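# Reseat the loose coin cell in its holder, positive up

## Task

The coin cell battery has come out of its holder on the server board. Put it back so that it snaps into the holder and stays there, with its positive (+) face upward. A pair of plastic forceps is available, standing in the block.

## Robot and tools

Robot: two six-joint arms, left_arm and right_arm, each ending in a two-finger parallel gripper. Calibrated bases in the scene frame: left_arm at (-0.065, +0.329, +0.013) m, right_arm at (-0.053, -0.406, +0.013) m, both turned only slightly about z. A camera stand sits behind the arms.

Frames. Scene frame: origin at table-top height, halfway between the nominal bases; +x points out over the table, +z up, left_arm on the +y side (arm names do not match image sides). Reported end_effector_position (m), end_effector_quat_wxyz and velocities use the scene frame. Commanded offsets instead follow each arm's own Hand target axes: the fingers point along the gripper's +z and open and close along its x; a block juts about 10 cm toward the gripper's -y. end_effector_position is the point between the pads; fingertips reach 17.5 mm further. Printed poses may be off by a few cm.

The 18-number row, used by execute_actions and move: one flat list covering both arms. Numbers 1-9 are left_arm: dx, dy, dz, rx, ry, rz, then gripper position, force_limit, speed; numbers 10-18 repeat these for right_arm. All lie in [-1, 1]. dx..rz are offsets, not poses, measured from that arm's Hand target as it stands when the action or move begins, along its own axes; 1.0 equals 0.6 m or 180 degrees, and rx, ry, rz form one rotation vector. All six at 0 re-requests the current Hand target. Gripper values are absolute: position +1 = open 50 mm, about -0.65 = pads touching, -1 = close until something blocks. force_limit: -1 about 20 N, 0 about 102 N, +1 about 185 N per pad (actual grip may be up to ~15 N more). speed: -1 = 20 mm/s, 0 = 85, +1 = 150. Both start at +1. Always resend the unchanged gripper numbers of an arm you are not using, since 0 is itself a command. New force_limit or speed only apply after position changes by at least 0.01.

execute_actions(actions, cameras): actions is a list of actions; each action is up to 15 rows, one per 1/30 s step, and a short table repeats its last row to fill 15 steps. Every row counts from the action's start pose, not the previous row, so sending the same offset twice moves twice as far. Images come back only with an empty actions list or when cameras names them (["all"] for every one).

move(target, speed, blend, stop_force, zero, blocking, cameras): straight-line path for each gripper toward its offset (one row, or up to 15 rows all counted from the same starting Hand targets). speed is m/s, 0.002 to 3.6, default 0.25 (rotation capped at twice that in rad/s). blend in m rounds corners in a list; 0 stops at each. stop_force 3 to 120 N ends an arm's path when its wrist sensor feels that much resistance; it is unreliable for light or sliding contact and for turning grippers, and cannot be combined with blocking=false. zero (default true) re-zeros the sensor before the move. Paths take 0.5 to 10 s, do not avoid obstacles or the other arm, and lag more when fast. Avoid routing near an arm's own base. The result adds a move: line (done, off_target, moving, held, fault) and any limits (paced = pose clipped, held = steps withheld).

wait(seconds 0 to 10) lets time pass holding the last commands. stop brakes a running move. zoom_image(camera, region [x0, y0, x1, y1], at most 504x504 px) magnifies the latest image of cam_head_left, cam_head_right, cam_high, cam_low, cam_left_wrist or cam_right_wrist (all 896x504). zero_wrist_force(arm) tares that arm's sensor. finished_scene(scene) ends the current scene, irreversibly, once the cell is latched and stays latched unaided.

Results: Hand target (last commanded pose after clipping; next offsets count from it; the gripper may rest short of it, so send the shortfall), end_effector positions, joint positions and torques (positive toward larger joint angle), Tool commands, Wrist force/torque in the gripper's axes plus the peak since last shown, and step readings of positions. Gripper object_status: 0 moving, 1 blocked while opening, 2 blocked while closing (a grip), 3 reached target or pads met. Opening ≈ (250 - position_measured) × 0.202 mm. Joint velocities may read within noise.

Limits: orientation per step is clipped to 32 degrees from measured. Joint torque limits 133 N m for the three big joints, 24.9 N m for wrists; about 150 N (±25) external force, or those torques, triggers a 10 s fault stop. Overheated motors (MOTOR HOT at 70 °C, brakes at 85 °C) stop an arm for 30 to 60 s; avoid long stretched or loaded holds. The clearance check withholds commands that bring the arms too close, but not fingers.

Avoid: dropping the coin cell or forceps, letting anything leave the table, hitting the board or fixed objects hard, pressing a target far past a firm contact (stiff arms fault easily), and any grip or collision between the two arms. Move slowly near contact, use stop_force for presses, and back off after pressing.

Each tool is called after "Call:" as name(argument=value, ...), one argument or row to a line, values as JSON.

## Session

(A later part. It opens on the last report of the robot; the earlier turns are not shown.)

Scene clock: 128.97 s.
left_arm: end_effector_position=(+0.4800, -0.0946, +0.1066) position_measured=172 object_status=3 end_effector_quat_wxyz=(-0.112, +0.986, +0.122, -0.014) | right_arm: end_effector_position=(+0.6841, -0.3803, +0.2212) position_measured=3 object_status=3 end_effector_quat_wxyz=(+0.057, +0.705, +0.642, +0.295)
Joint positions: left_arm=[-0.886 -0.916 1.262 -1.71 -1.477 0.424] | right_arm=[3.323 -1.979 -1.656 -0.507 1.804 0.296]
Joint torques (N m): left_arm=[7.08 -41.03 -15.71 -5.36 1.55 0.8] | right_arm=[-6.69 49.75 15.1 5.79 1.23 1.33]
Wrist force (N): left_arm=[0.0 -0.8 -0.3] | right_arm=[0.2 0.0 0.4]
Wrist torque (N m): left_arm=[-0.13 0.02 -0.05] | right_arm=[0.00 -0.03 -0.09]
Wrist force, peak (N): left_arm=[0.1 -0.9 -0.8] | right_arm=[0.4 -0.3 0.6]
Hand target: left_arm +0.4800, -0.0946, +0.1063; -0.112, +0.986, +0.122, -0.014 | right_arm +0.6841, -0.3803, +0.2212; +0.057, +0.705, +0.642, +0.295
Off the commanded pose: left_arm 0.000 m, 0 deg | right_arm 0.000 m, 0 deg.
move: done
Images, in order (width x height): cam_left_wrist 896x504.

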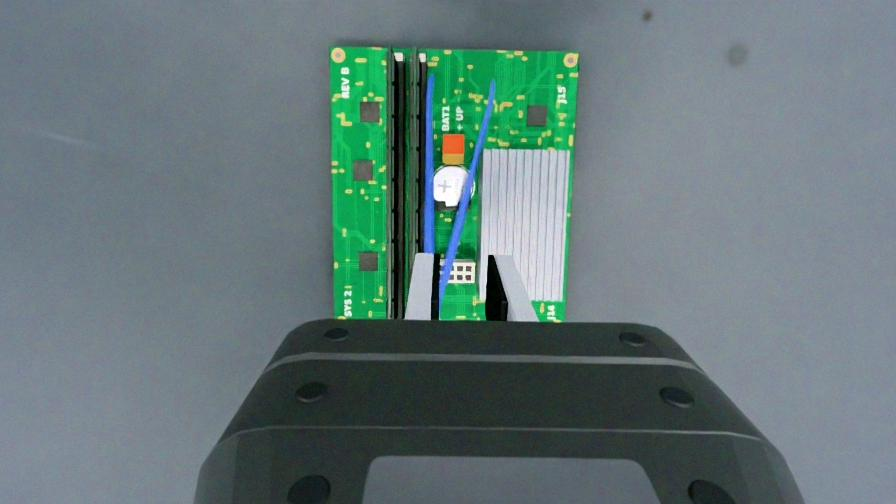

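Call:
move(
  target=[0,0,0,0,0,0,-1,-1,-1,0,0,0,0,0,0,1,-1,-1],
  cameras=["cam_left_wrist","cam_high","cam_low"],
)

Call:
zoom_image(
  camera="cam_low",
  region=[400, 180, 600, 320],
)

Call:
zoom_image(
  camera="cam_high",
  region=[380, 160, 540, 280],
)

Scene clock: 130.17 s.
left_arm: end_effector_position=(+0.4800, -0.0946, +0.1063) position_measured=251 object_status=0 end_effector_quat_wxyz=(-0.112, +0.986, +0.122, -0.014) | right_arm: end_effector_position=(+0.6841, -0.3803, +0.2212) position_measured=3 object_status=3 end_effector_quat_wxyz=(+0.057, +0.705, +0.642, +0.295)
Joint positions: left_arm=[-0.886 -0.916 1.262 -1.71 -1.477 0.424] | right_arm=[3.323 -1.979 -1.656 -0.507 1.804 0.296]
Joint torques (N m): left_arm=[1.05 -39.15 -15.81 -4.84 1 -1.59] | right_arm=[-5.91 49.91 15.91 5.73 1.19 1.35]
Wrist force (N): left_arm=[0.2 -0.7 -0.2] | right_arm=[0.4 -0.2 0.2]
Wrist torque (N m): left_arm=[-0.12 0.00 -0.05] | right_arm=[-0.03 -0.05 -0.08]
Wrist force, peak (N): left_arm=[0.3 -0.8 -0.3] | right_arm=[0.3 -0.4 0.5]
Hand target: left_arm +0.4800, -0.0946, +0.1063; -0.112, +0.986, +0.122, -0.014 | right_arm +0.6841, -0.3803, +0.2212; +0.057, +0.705, +0.642, +0.295
Off the commanded pose: left_arm 0.000 m, 0 deg | right_arm 0.000 m, 0 deg.
move: done
Images, in order (width x height): cam_high 896x504, cam_low 896x504, cam_left_wrist 896x504.

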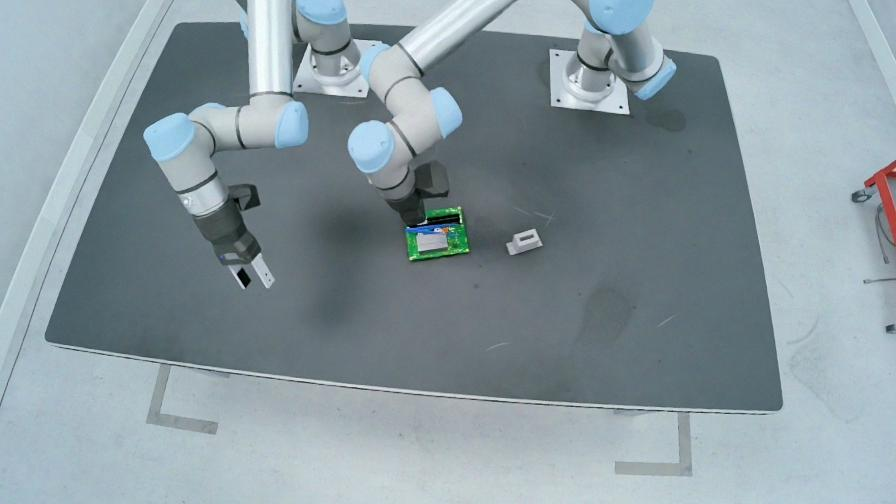

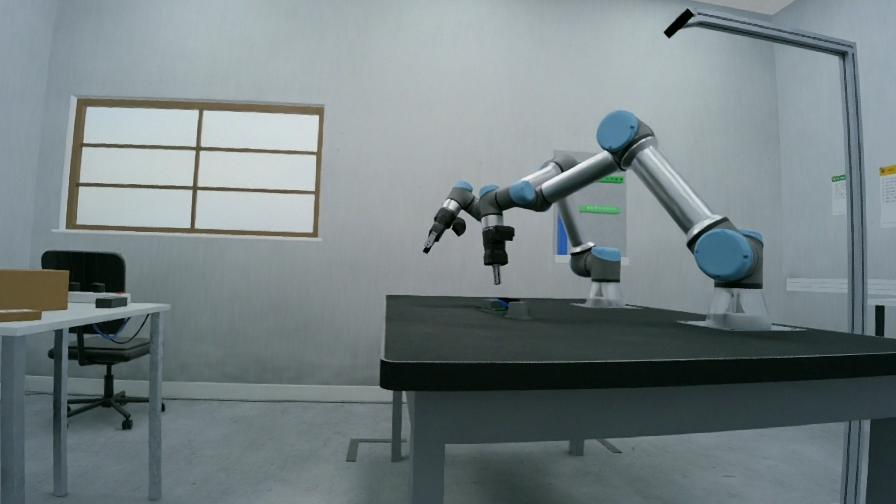

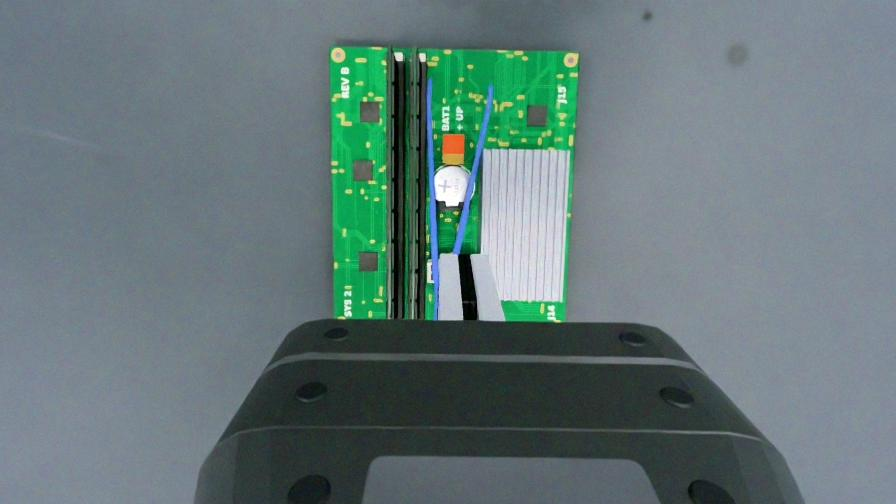

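Scaled by 2.520 from the camera's 896x504 image, which has a finer 1280x720 frame.

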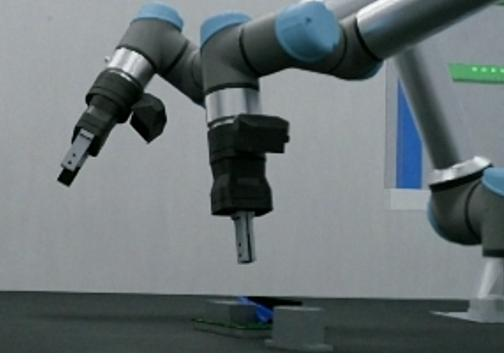

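Scaled by 3.150 from the camera's 896x504 image, which has a finer 1280x720 frame.

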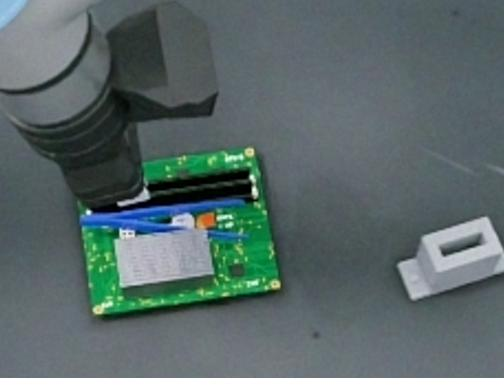

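Call:
move(
  target=[0,-0.02,-0.12,-0.0714,0,0,1,-1,-1,0,0,0,0,0,0,1,-1,-1],
  speed=0.2,
  cameras=["cam_left_wrist"],
)

Call:
zoom_image(
  camera="cam_left_wrist",
  region=[340, 100, 560, 330],
)

Scene clock: 133.87 s.
left_arm: end_effector_position=(+0.4811, -0.0989, +0.1791) position_measured=3 object_status=0 end_effector_quat_wxyz=(-0.001, +0.992, +0.122, -0.001) | right_arm: end_effector_position=(+0.6841, -0.3803, +0.2212) position_measured=3 object_status=3 end_effector_quat_wxyz=(+0.057, +0.705, +0.642, +0.295)
Joint positions: left_arm=[-0.853 -1.066 1.347 -1.849 -1.57 0.467] | right_arm=[3.323 -1.979 -1.656 -0.507 1.804 0.296]
Joint torques (N m): left_arm=[-12.76 -60.57 -29.17 -4.69 -1.21 -2.09] | right_arm=[-5.87 49.64 15.53 5.8 1.2 1.49]
Wrist force (N): left_arm=[0.2 -0.2 0.1] | right_arm=[0.1 -0.3 0.4]
Wrist torque (N m): left_arm=[-0.11 0.00 0.11] | right_arm=[-0.05 -0.01 -0.09]
Wrist force, peak (N): left_arm=[0.3 -0.7 -1.8] | right_arm=[0.4 -0.5 0.5]
Hand target: left_arm +0.4811, -0.0989, +0.1791; -0.001, +0.992, +0.122, -0.001 | right_arm +0.6841, -0.3803, +0.2212; +0.057, +0.705, +0.642, +0.295
Off the commanded pose: left_arm 0.000 m, 0 deg | right_arm 0.000 m, 0 deg.
move: done
Images, in order (width x height): cam_left_wrist 896x504.

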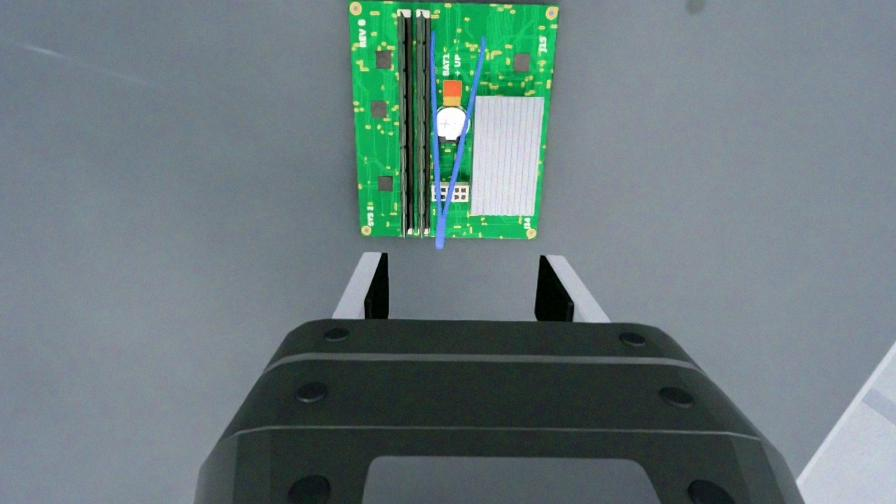

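Scaled by 2.191 from the camera's 896x504 image, which has a finer 1280x720 frame.

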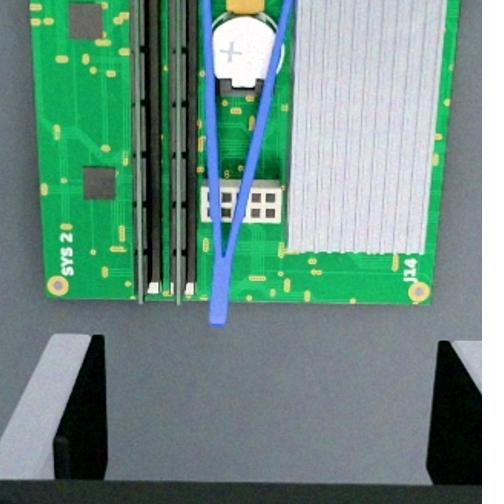

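Call:
move(
  target=[0.0227,-0.1345,0.1,0,0,0.0722,0,-1,-1,0,0,0,0,0,0,1,-1,-1],
  speed=0.15,
  cameras=["cam_left_wrist"],
)

Call:
zoom_image(
  camera="cam_left_wrist",
  region=[360, 140, 600, 330],
)

Scene clock: 137.60 s.
left_arm: end_effector_position=(+0.4746, -0.0172, +0.1193) position_measured=152 object_status=0 end_effector_quat_wxyz=(-0.001, +1.000, +0.009, -0.001) | right_arm: end_effector_position=(+0.6841, -0.3803, +0.2212) position_measured=3 object_status=3 end_effector_quat_wxyz=(+0.057, +0.705, +0.642, +0.295)
Joint positions: left_arm=[-0.775 -1.132 1.612 -2.049 -1.57 0.772] | right_arm=[3.323 -1.979 -1.656 -0.507 1.804 0.296]
Joint torques (N m): left_arm=[-12.24 -30.3 -14.28 -4.77 -1.46 2.71] | right_arm=[-6.5 50.1 15.22 5.58 1.18 1.57]
Wrist force (N): left_arm=[0.1 -0.3 -0.2] | right_arm=[0.2 -0.3 0.4]
Wrist torque (N m): left_arm=[-0.14 0.02 0.06] | right_arm=[-0.03 -0.04 -0.09]
Wrist force, peak (N): left_arm=[0.0 -2.4 1.0] | right_arm=[0.4 -0.3 0.7]
Hand target: left_arm +0.4746, -0.0172, +0.1193; -0.001, +1.000, +0.009, -0.001 | right_arm +0.6841, -0.3803, +0.2212; +0.057, +0.705, +0.642, +0.295
Off the commanded pose: left_arm 0.000 m, 0 deg | right_arm 0.000 m, 0 deg.
move: done
Images, in order (width x height): cam_left_wrist 896x504.

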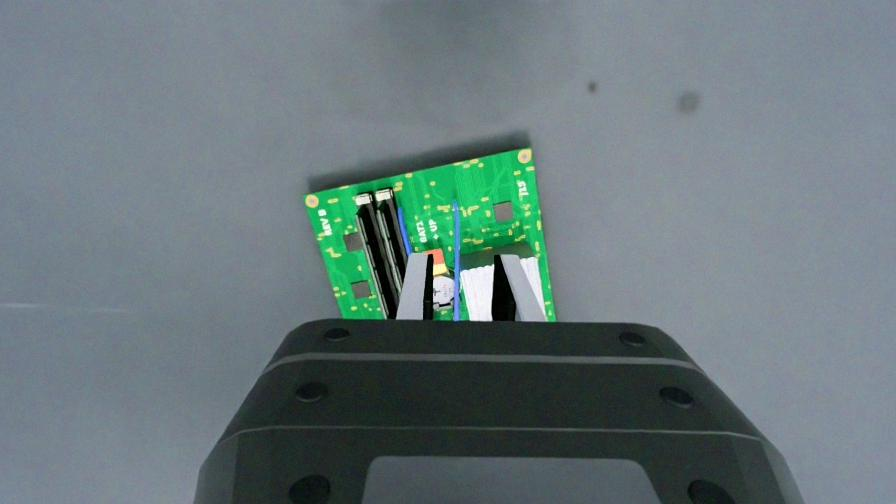

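Scaled by 2.100 from the camera's 896x504 image, which has a finer 1280x720 frame.

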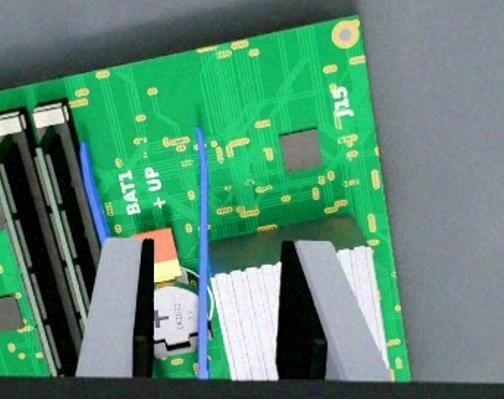

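Call:
move(
  target=[-0.0015,-0.005,0.138,0,0,0,0,-1,-1,0,0,0,0,0,0,1,-1,-1],
  speed=0.04,
  stop_force=5,
  cameras=["cam_left_wrist","cam_low"],
)

Call:
zoom_image(
  camera="cam_low",
  region=[440, 250, 560, 330],
)

Scene clock: 141.27 s.
left_arm: end_effector_position=(+0.4736, -0.0140, +0.0365) position_measured=152 object_status=3 end_effector_quat_wxyz=(-0.001, +1.000, +0.009, -0.001) | right_arm: end_effector_position=(+0.6841, -0.3803, +0.2212) position_measured=3 object_status=3 end_effector_quat_wxyz=(+0.057, +0.705, +0.642, +0.295)
Joint positions: left_arm=[-0.773 -1.031 1.702 -2.239 -1.57 0.774] | right_arm=[3.323 -1.979 -1.656 -0.507 1.804 0.296]
Joint torques (N m): left_arm=[9.34 -58.52 -25.54 -0.84 0.01 1.81] | right_arm=[-5.74 49.81 15.41 5.75 1.07 1.59]
Wrist force (N): left_arm=[0.2 0.0 0.1] | right_arm=[-0.1 -0.1 0.0]
Wrist torque (N m): left_arm=[-0.07 0.00 0.02] | right_arm=[-0.01 0.02 -0.08]
Wrist force, peak (N): left_arm=[0.0 -0.6 -1.1] | right_arm=[0.7 -0.2 0.5]
Hand target: left_arm +0.4736, -0.0140, +0.0365; -0.001, +1.000, +0.009, -0.001 | right_arm +0.6841, -0.3803, +0.2212; +0.057, +0.705, +0.642, +0.295
Off the commanded pose: left_arm 0.000 m, 0 deg | right_arm 0.000 m, 0 deg.
move: done
Images, in order (width x height): cam_low 896x504, cam_left_wrist 896x504.

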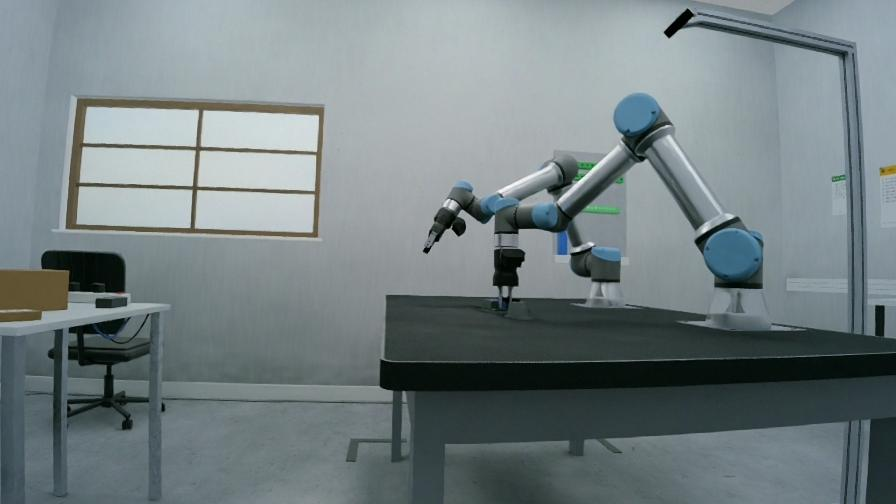

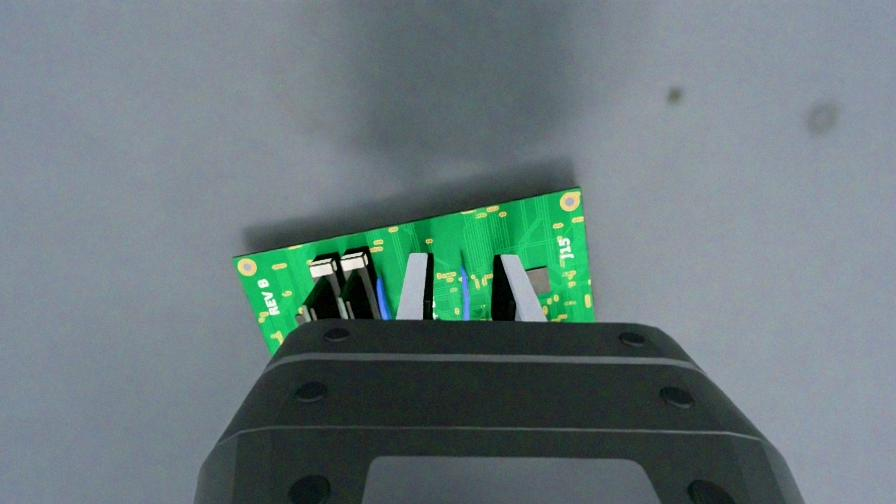

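Scaled by 4.200 from the camera's 896x504 image, which has a finer 1280x720 frame.

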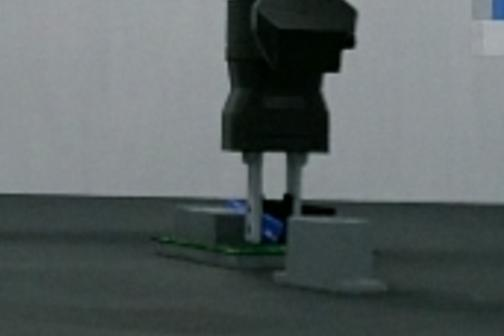

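Call:
move(
  target=[0,0,0,0,0,0,-1,-1,-1,0,0,0,0,0,0,1,-1,-1],
  cameras=[],
)

Call:
move(
  target=[0,0,-0.04,0,0,0,-1,-1,-1,0,0,0,0,0,0,1,-1,-1],
  speed=0.04,
  cameras=["cam_left_wrist","cam_low"],
)

Call:
zoom_image(
  camera="cam_low",
  region=[440, 240, 560, 320],
)

Scene clock: 142.70 s.
left_arm: end_effector_position=(+0.4736, -0.0140, +0.0365) position_measured=243 object_status=2 end_effector_quat_wxyz=(-0.001, +1.000, +0.009, -0.001) | right_arm: end_effector_position=(+0.6841, -0.3803, +0.2212) position_measured=3 object_status=3 end_effector_quat_wxyz=(+0.057, +0.705, +0.642, +0.295)
Joint positions: left_arm=[-0.773 -1.031 1.702 -2.239 -1.57 0.774] | right_arm=[3.323 -1.979 -1.656 -0.507 1.804 0.296]
Joint torques (N m): left_arm=[4.58 -57.75 -24.69 -0.98 0.72 0.3] | right_arm=[-5.99 49.89 15.62 5.73 1.12 1.65]
Wrist force (N): left_arm=[0.9 -0.3 -0.4] | right_arm=[0.5 -0.5 0.3]
Wrist torque (N m): left_arm=[-0.12 0.00 -0.02] | right_arm=[-0.07 -0.08 -0.09]
Wrist force, peak (N): left_arm=[1.0 -0.2 -0.5] | right_arm=[0.3 -0.7 0.4]
Hand target: left_arm +0.4736, -0.0140, +0.0365; -0.001, +1.000, +0.009, -0.001 | right_arm +0.6841, -0.3803, +0.2212; +0.057, +0.705, +0.642, +0.295
Off the commanded pose: left_arm 0.000 m, 0 deg | right_arm 0.000 m, 0 deg.
move: done
No camera images: "cameras" was empty.

Scene clock: 143.60 s.
left_arm: end_effector_position=(+0.4737, -0.0141, +0.0608) position_measured=243 object_status=2 end_effector_quat_wxyz=(-0.001, +1.000, +0.009, -0.001) | right_arm: end_effector_position=(+0.6841, -0.3803, +0.2212) position_measured=3 object_status=3 end_effector_quat_wxyz=(+0.057, +0.705, +0.642, +0.295)
Joint positions: left_arm=[-0.773 -1.065 1.682 -2.186 -1.57 0.774] | right_arm=[3.323 -1.979 -1.656 -0.507 1.804 0.296]
Joint torques (N m): left_arm=[-4.04 -30.46 -13.39 -5.54 0.78 -1.93] | right_arm=[-5.86 50.64 15.92 5.55 1.13 1.69]
Wrist force (N): left_arm=[0.2 0.0 -0.1] | right_arm=[0.2 -0.2 0.6]
Wrist torque (N m): left_arm=[-0.07 -0.01 0.03] | right_arm=[-0.03 -0.03 -0.09]
Wrist force, peak (N): left_arm=[0.4 -0.1 1.0] | right_arm=[0.3 -0.7 0.5]
Hand target: left_arm +0.4736, -0.0141, +0.0605; -0.001, +1.000, +0.009, -0.001 | right_arm +0.6841, -0.3803, +0.2212; +0.057, +0.705, +0.642, +0.295
Off the commanded pose: left_arm 0.000 m, 0 deg | right_arm 0.000 m, 0 deg.
move: done
Images, in order (width x height): cam_low 896x504, cam_left_wrist 896x504.

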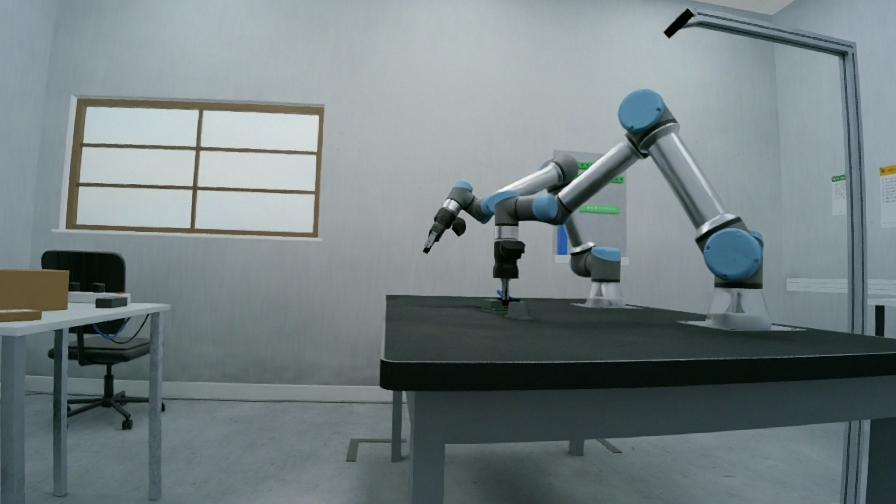

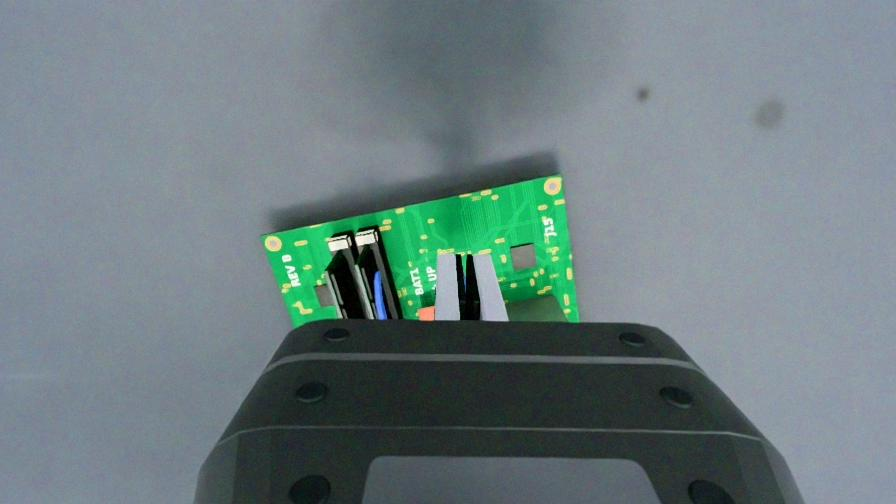

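Scaled by 4.200 from the camera's 896x504 image, which has a finer 1280x720 frame.

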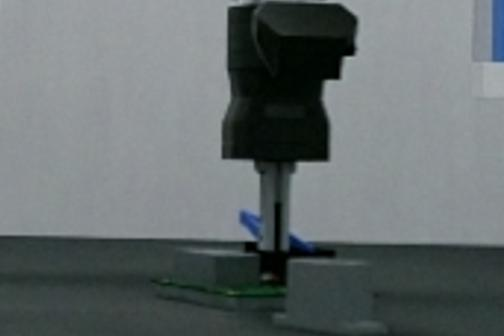

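Call:
move(
  target=[
    [0,0,-0.1,0,0,0,-1,-1,-1,0,0,0,0,0,0,1,-1,-1],
    [0.28,0,-0.1,0,0,0,-1,-1,-1,0,0,0,0,0,0,1,-1,-1],
  ],
  speed=0.15,
  blend=[0.01,0],
  cameras=["cam_left_wrist","cam_high","cam_low"],
)

Call:
zoom_image(
  camera="cam_low",
  region=[380, 200, 560, 320],
)

Scene clock: 145.90 s.
left_arm: end_effector_position=(+0.6416, -0.0110, +0.1203) position_measured=243 object_status=2 end_effector_quat_wxyz=(-0.001, +1.000, +0.009, -0.001) | right_arm: end_effector_position=(+0.6841, -0.3803, +0.2212) position_measured=3 object_status=3 end_effector_quat_wxyz=(+0.057, +0.705, +0.642, +0.295)
Joint positions: left_arm=[-0.615 -0.803 1.065 -1.83 -1.57 0.932] | right_arm=[3.323 -1.979 -1.656 -0.507 1.804 0.296]
Joint torques (N m): left_arm=[-11.68 -54.17 -29.97 -4.41 -1.54 -1.63] | right_arm=[-6.8 50.09 15.46 5.63 1.23 1.71]
Wrist force (N): left_arm=[0.1 0.1 -0.2] | right_arm=[0.0 -0.5 0.4]
Wrist torque (N m): left_arm=[-0.05 -0.01 0.12] | right_arm=[-0.08 -0.01 -0.09]
Wrist force, peak (N): left_arm=[-0.2 -0.4 3.0] | right_arm=[0.8 -0.4 0.3]
Hand target: left_arm +0.6416, -0.0111, +0.1203; -0.001, +1.000, +0.009, -0.001 | right_arm +0.6841, -0.3803, +0.2212; +0.057, +0.705, +0.642, +0.295
Off the commanded pose: left_arm 0.000 m, 0 deg | right_arm 0.000 m, 0 deg.
move: done
Images, in order (width x height): cam_high 896x504, cam_low 896x504, cam_left_wrist 896x504.

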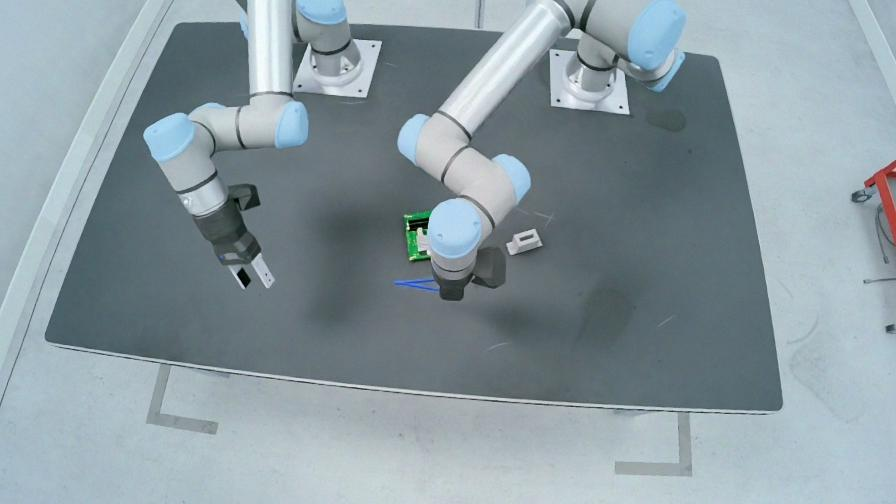

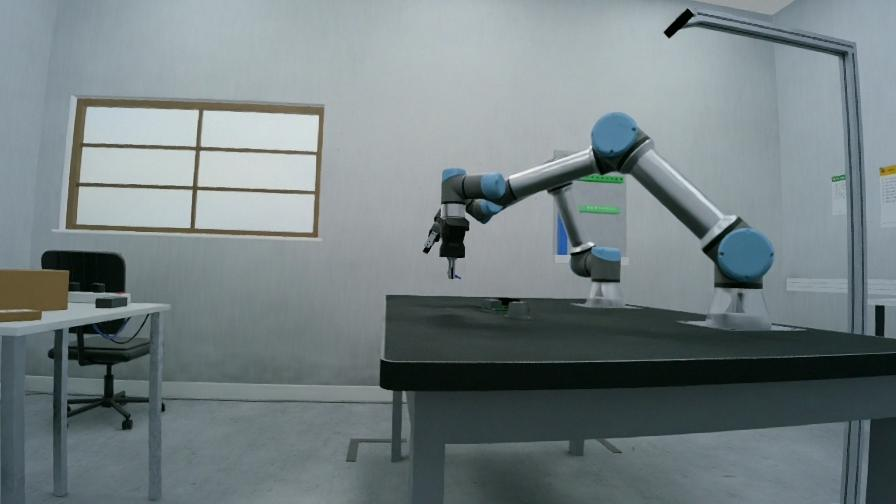

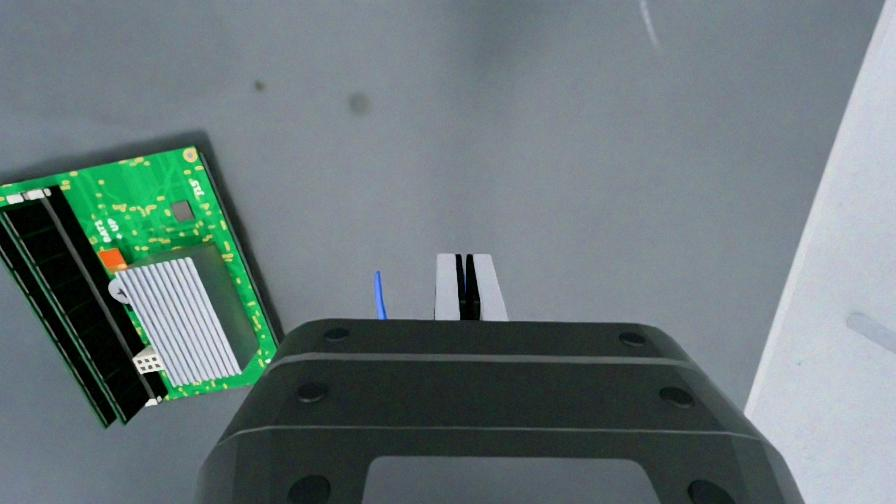

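Scaled by 2.800 from the camera's 896x504 image, which has a finer 1280x720 frame.

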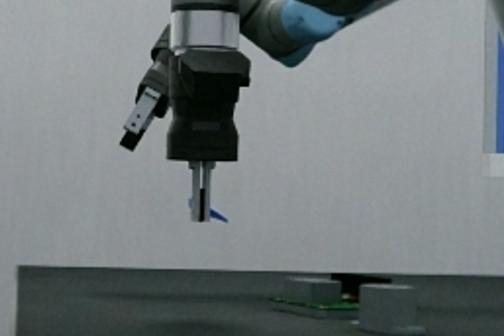

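Call:
move(
  target=[0,0,0.167,0,0,0,-1,-1,-1,0,0,0,0,0,0,1,-1,-1],
  speed=0.05,
  stop_force=3,
  cameras=[],
)

Call:
move(
  target=[0,0,0,0,0,0,-0.4,-1,-1,0,0,0,0,0,0,1,-1,-1],
  cameras=["cam_left_wrist","cam_low"],
)

Scene clock: 149.23 s.
left_arm: end_effector_position=(+0.6415, -0.0109, +0.0209) position_measured=243 object_status=2 end_effector_quat_wxyz=(-0.001, +1.000, +0.009, -0.001) | right_arm: end_effector_position=(+0.6841, -0.3803, +0.2212) position_measured=3 object_status=3 end_effector_quat_wxyz=(+0.057, +0.705, +0.642, +0.295)
Joint positions: left_arm=[-0.615 -0.712 1.168 -2.024 -1.57 0.932] | right_arm=[3.323 -1.979 -1.656 -0.507 1.804 0.296]
Joint torques (N m): left_arm=[9.75 -72.73 -27.84 -4.85 1.57 2.44] | right_arm=[-6.29 49.31 15.84 5.59 1.04 1.8]
Wrist force (N): left_arm=[0.1 0.4 0.2] | right_arm=[0.2 -0.1 0.4]
Wrist torque (N m): left_arm=[-0.02 0.01 0.10] | right_arm=[-0.01 -0.02 -0.08]
Wrist force, peak (N): left_arm=[-0.9 3.6 -7.1] | right_arm=[0.1 -0.6 0.7]
Hand target: left_arm +0.6415, -0.0109, +0.0209; -0.001, +1.000, +0.009, -0.001 (not the last commanded pose) | right_arm +0.6841, -0.3803, +0.2212; +0.057, +0.705, +0.642, +0.295
Off the commanded pose: left_arm 0.001 m, 0 deg | right_arm 0.000 m, 0 deg.
move: contact (left_arm)
No camera images: "cameras" was empty.

Scene clock: 149.77 s.
left_arm: end_effector_position=(+0.6415, -0.0109, +0.0209) position_measured=212 object_status=0 end_effector_quat_wxyz=(-0.001, +1.000, +0.009, -0.001) | right_arm: end_effector_position=(+0.6841, -0.3803, +0.2212) position_measured=3 object_status=3 end_effector_quat_wxyz=(+0.057, +0.705, +0.642, +0.295)
Joint positions: left_arm=[-0.615 -0.712 1.168 -2.024 -1.57 0.932] | right_arm=[3.323 -1.979 -1.656 -0.507 1.804 0.296]
Joint torques (N m): left_arm=[8.7 -72.82 -28.48 -5 1.44 2.25] | right_arm=[-5.95 49.98 15.06 5.73 1.19 1.91]
Wrist force (N): left_arm=[0.2 0.3 0.2] | right_arm=[-0.1 -0.2 0.4]
Wrist torque (N m): left_arm=[-0.04 0.00 0.10] | right_arm=[-0.03 0.02 -0.09]
Wrist force, peak (N): left_arm=[0.2 0.4 0.3] | right_arm=[0.3 -0.5 0.5]
Hand target: left_arm +0.6415, -0.0109, +0.0209; -0.001, +1.000, +0.009, -0.001 | right_arm +0.6841, -0.3803, +0.2212; +0.057, +0.705, +0.642, +0.295
Off the commanded pose: left_arm 0.000 m, 0 deg | right_arm 0.000 m, 0 deg.
move: done
Images, in order (width x height): cam_low 896x504, cam_left_wrist 896x504.

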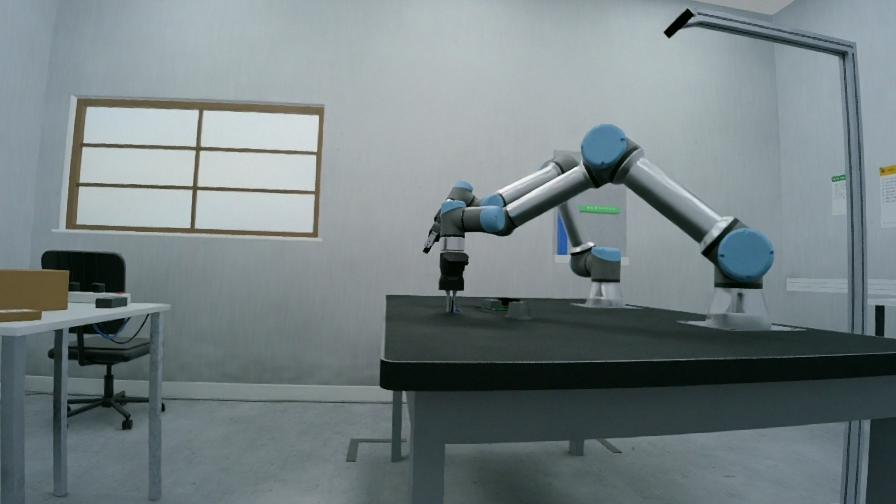

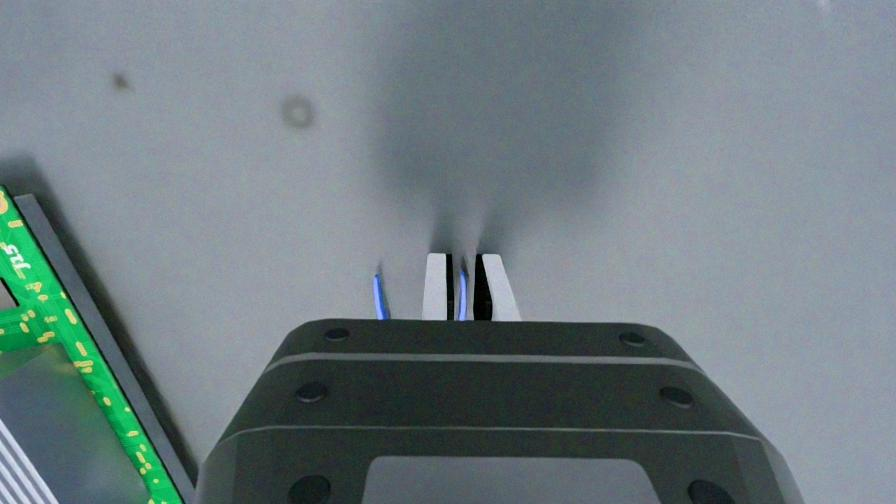

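Call:
move(
  target=[
    [0,0,-0.2,0,0,0,-0.4,-1,-1,0,0,0,0,0,0,1,-1,-1],
    [-0.287,0.052,-0.2,0,0,-0.0722,-0.4,-1,-1,0,0,0,0,0,0,1,-1,-1],
    [-0.287,0.052,-0.18,0,0,-0.0722,-1,-1,-1,0,0,0,0,0,0,1,-1,-1],
  ],
  speed=0.2,
  blend=[0.01,0,0],
  cameras=["cam_left_wrist"],
)

Call:
zoom_image(
  camera="cam_left_wrist",
  region=[380, 140, 540, 300],
)

Scene clock: 153.07 s.
left_arm: end_effector_position=(+0.4700, -0.0455, +0.1291) position_measured=251 object_status=0 end_effector_quat_wxyz=(-0.001, +0.992, +0.122, -0.001) | right_arm: end_effector_position=(+0.6841, -0.3803, +0.2212) position_measured=3 object_status=3 end_effector_quat_wxyz=(+0.057, +0.705, +0.642, +0.295)
Joint positions: left_arm=[-0.812 -1.116 1.561 -2.013 -1.57 0.508] | right_arm=[3.323 -1.979 -1.656 -0.507 1.804 0.296]
Joint torques (N m): left_arm=[-9.59 -57.37 -16.67 -4.99 -1.2 -2.08] | right_arm=[-6.34 49.79 15.54 5.56 1.18 1.83]
Wrist force (N): left_arm=[0.0 -0.1 0.0] | right_arm=[0.1 -0.2 0.3]
Wrist torque (N m): left_arm=[-0.07 -0.01 0.10] | right_arm=[-0.03 -0.01 -0.09]
Wrist force, peak (N): left_arm=[3.5 -0.4 -3.4] | right_arm=[0.4 -0.8 0.5]
Hand target: left_arm +0.4700, -0.0455, +0.1291; -0.001, +0.992, +0.122, -0.001 | right_arm +0.6841, -0.3803, +0.2212; +0.057, +0.705, +0.642, +0.295
Off the commanded pose: left_arm 0.000 m, 0 deg | right_arm 0.000 m, 0 deg.
move: done
Images, in order (width x height): cam_left_wrist 896x504.

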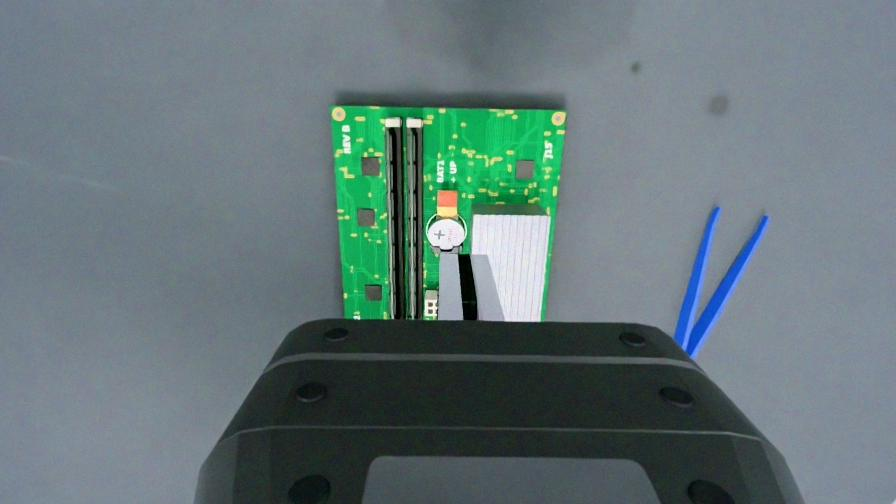

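Scaled by 3.150 from the camera's 896x504 image, which has a finer 1280x720 frame.

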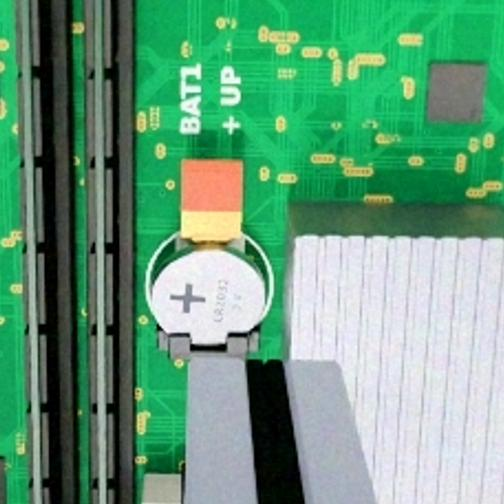

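Call:
move(
  target=[-0.0103,0.0162,0.108,-0.1111,0,0,-1,-1,-1,0,0,0,0,0,0,1,-1,-1],
  speed=0.1,
  cameras=["cam_left_wrist","cam_high","cam_low"],
)

Call:
zoom_image(
  camera="cam_low",
  region=[440, 240, 560, 320],
)

Call:
zoom_image(
  camera="cam_left_wrist",
  region=[380, 200, 540, 330],
)

Scene clock: 155.73 s.
left_arm: end_effector_position=(+0.4664, -0.0562, +0.0642) position_measured=251 object_status=3 end_effector_quat_wxyz=(+0.171, +0.978, +0.121, +0.021) | right_arm: end_effector_position=(+0.6841, -0.3803, +0.2212) position_measured=3 object_status=3 end_effector_quat_wxyz=(+0.057, +0.705, +0.642, +0.295)
Joint positions: left_arm=[-0.754 -1.084 1.85 -2.632 -1.755 0.539] | right_arm=[3.323 -1.979 -1.656 -0.507 1.804 0.296]
Joint torques (N m): left_arm=[-11.97 -55.39 -18.69 -5.01 -0.02 -1.67] | right_arm=[-6.31 50.3 15.86 5.66 0.93 1.84]
Wrist force (N): left_arm=[0.0 0.8 0.4] | right_arm=[0.4 -0.5 0.2]
Wrist torque (N m): left_arm=[-0.01 -0.06 0.22] | right_arm=[-0.07 -0.05 -0.10]
Wrist force, peak (N): left_arm=[-0.1 0.4 1.0] | right_arm=[0.5 -0.6 0.6]
Hand target: left_arm +0.4663, -0.0563, +0.0643; +0.171, +0.978, +0.121, +0.021 | right_arm +0.6841, -0.3803, +0.2212; +0.057, +0.705, +0.642, +0.295
Off the commanded pose: left_arm 0.000 m, 0 deg | right_arm 0.000 m, 0 deg.
move: done
Images, in order (width x height): cam_high 896x504, cam_low 896x504, cam_left_wrist 896x504.

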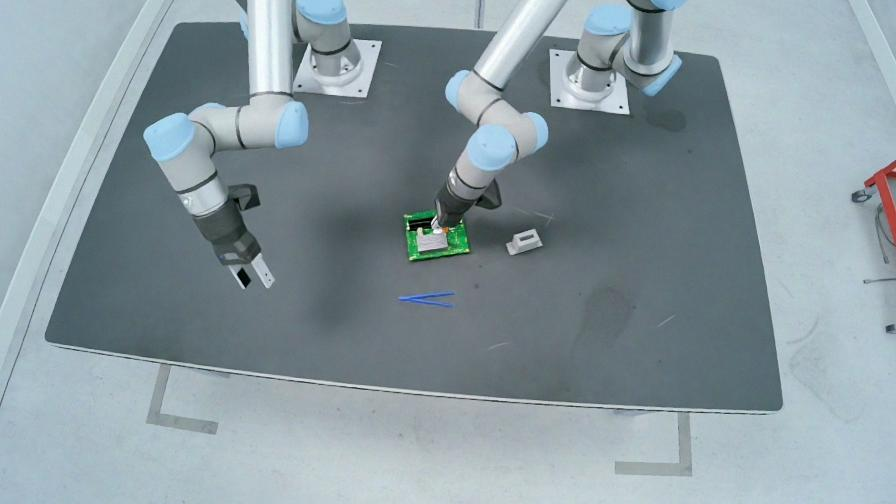

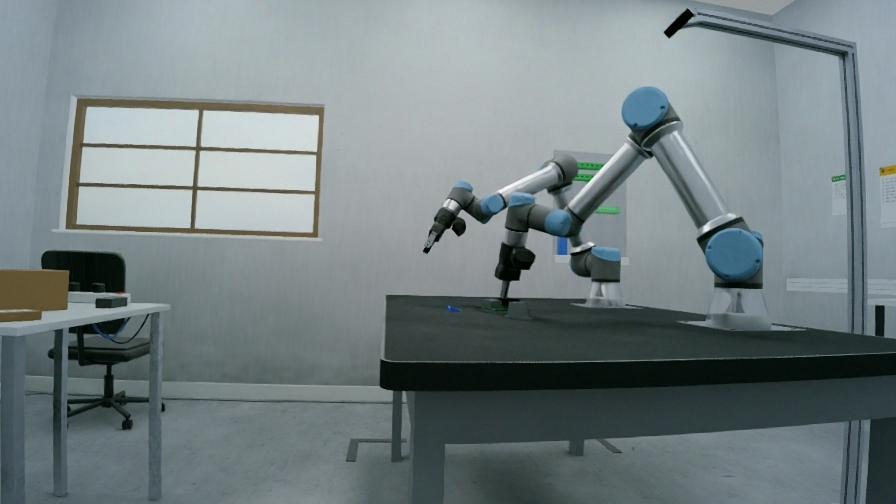

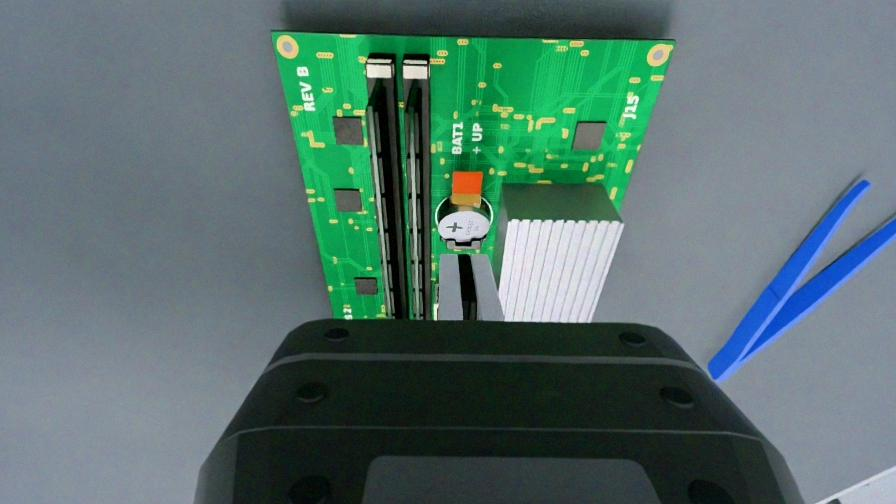

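Scaled by 4.200 from the camera's 896x504 image, which has a finer 1280x720 frame.

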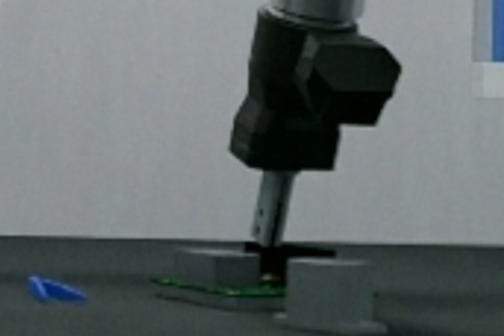

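Scaled by 3.150 from the camera's 896x504 image, which has a finer 1280x720 frame.

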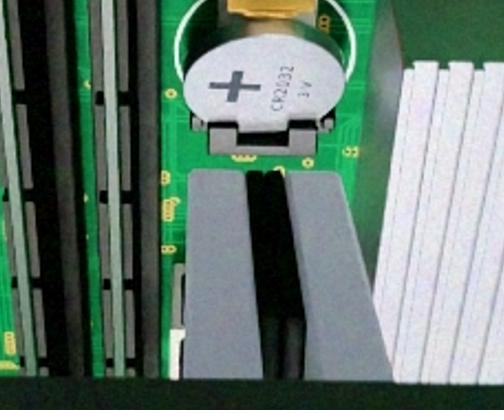

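Call:
move(
  target=[0,-0.0091,0.0251,0,0,0,-1,-1,-1,0,0,0,0,0,0,1,-1,-1],
  speed=0.03,
  stop_force=5,
  cameras=["cam_left_wrist"],
)

Call:
zoom_image(
  camera="cam_left_wrist",
  region=[380, 200, 540, 330],
)

Scene clock: 157.83 s.
left_arm: end_effector_position=(+0.4663, -0.0563, +0.0483) position_measured=251 object_status=3 end_effector_quat_wxyz=(+0.171, +0.978, +0.121, +0.021) | right_arm: end_effector_position=(+0.6841, -0.3803, +0.2212) position_measured=3 object_status=3 end_effector_quat_wxyz=(+0.057, +0.705, +0.642, +0.295)
Joint positions: left_arm=[-0.754 -1.056 1.86 -2.669 -1.755 0.539] | right_arm=[3.323 -1.979 -1.656 -0.507 1.804 0.296]
Joint torques (N m): left_arm=[-11.57 -56.07 -24.03 -1.5 -1.3 -1.63] | right_arm=[-6.63 49.69 15.18 5.61 0.99 1.85]
Wrist force (N): left_arm=[0.0 1.1 0.5] | right_arm=[0.2 -0.4 0.1]
Wrist torque (N m): left_arm=[0.06 -0.09 0.23] | right_arm=[-0.04 -0.03 -0.09]
Wrist force, peak (N): left_arm=[0.2 1.4 -0.6] | right_arm=[0.5 -0.4 0.3]
Hand target: left_arm +0.4663, -0.0563, +0.0483; +0.171, +0.978, +0.121, +0.021 | right_arm +0.6841, -0.3803, +0.2212; +0.057, +0.705, +0.642, +0.295
Off the commanded pose: left_arm 0.000 m, 0 deg | right_arm 0.000 m, 0 deg.
move: done
Images, in order (width x height): cam_left_wrist 896x504.

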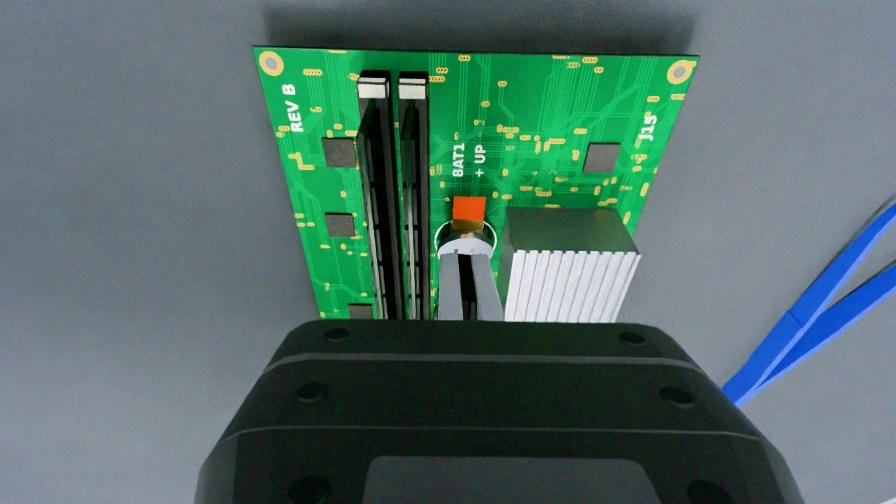

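Scaled by 3.150 from the camera's 896x504 image, which has a finer 1280x720 frame.

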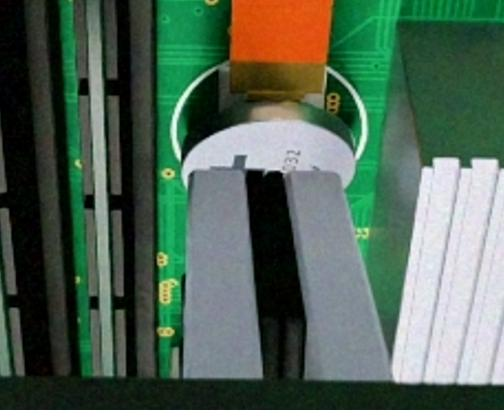

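Call:
move(
  target=[0,-0.008,0.0219,0,0,0,-1,-1,-1,0,0,0,0,0,0,1,-1,-1],
  speed=0.01,
  stop_force=20,
  cameras=["cam_left_wrist"],
)

Call:
zoom_image(
  camera="cam_left_wrist",
  region=[380, 200, 540, 330],
)

Scene clock: 160.17 s.
left_arm: end_effector_position=(+0.4663, -0.0563, +0.0379) position_measured=251 object_status=3 end_effector_quat_wxyz=(+0.171, +0.978, +0.121, +0.021) | right_arm: end_effector_position=(+0.6841, -0.3803, +0.2212) position_measured=3 object_status=3 end_effector_quat_wxyz=(+0.057, +0.705, +0.642, +0.295)
Joint positions: left_arm=[-0.754 -1.038 1.865 -2.694 -1.755 0.539] | right_arm=[3.323 -1.979 -1.656 -0.507 1.804 0.296]
Joint torques (N m): left_arm=[-6.23 -45.97 -15.76 1.54 -0.13 0.1] | right_arm=[-6.55 50.09 16.03 5.6 0.97 1.85]
Wrist force (N): left_arm=[1.0 7.2 -15.3] | right_arm=[-0.1 -0.2 0.3]
Wrist torque (N m): left_arm=[0.29 0.00 0.25] | right_arm=[-0.03 0.02 -0.09]
Wrist force, peak (N): left_arm=[-4.8 0.7 -36.9] | right_arm=[0.4 -0.5 0.7]
Hand target: left_arm +0.4663, -0.0563, +0.0379; +0.171, +0.978, +0.121, +0.021 (not the last commanded pose) | right_arm +0.6841, -0.3803, +0.2212; +0.057, +0.705, +0.642, +0.295
Off the commanded pose: left_arm 0.004 m, 0 deg | right_arm 0.000 m, 0 deg.
move: contact (left_arm)
Images, in order (width x height): cam_left_wrist 896x504.

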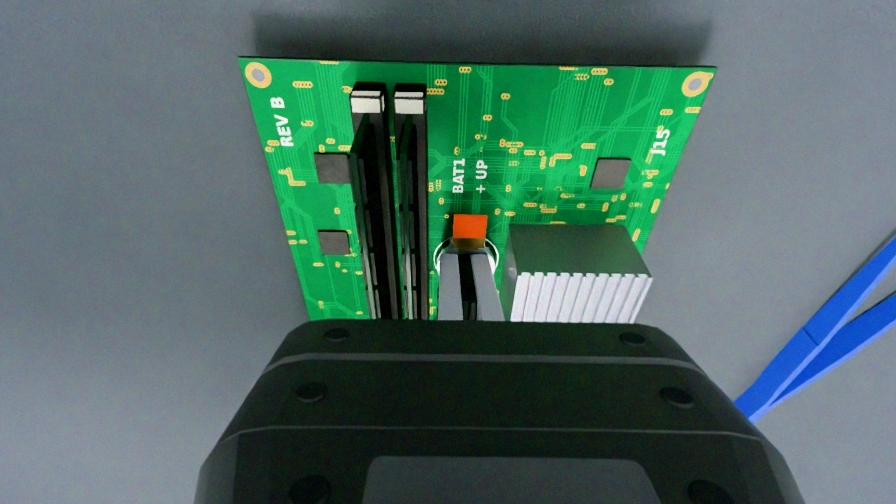

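Scaled by 3.150 from the camera's 896x504 image, which has a finer 1280x720 frame.

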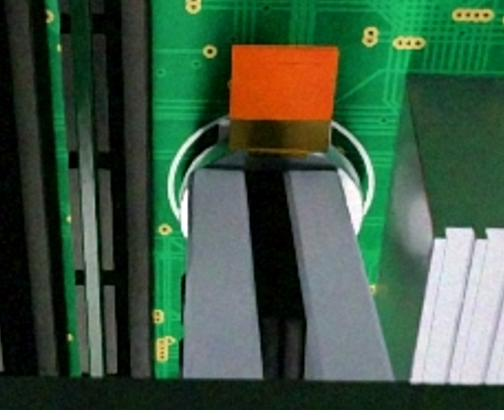

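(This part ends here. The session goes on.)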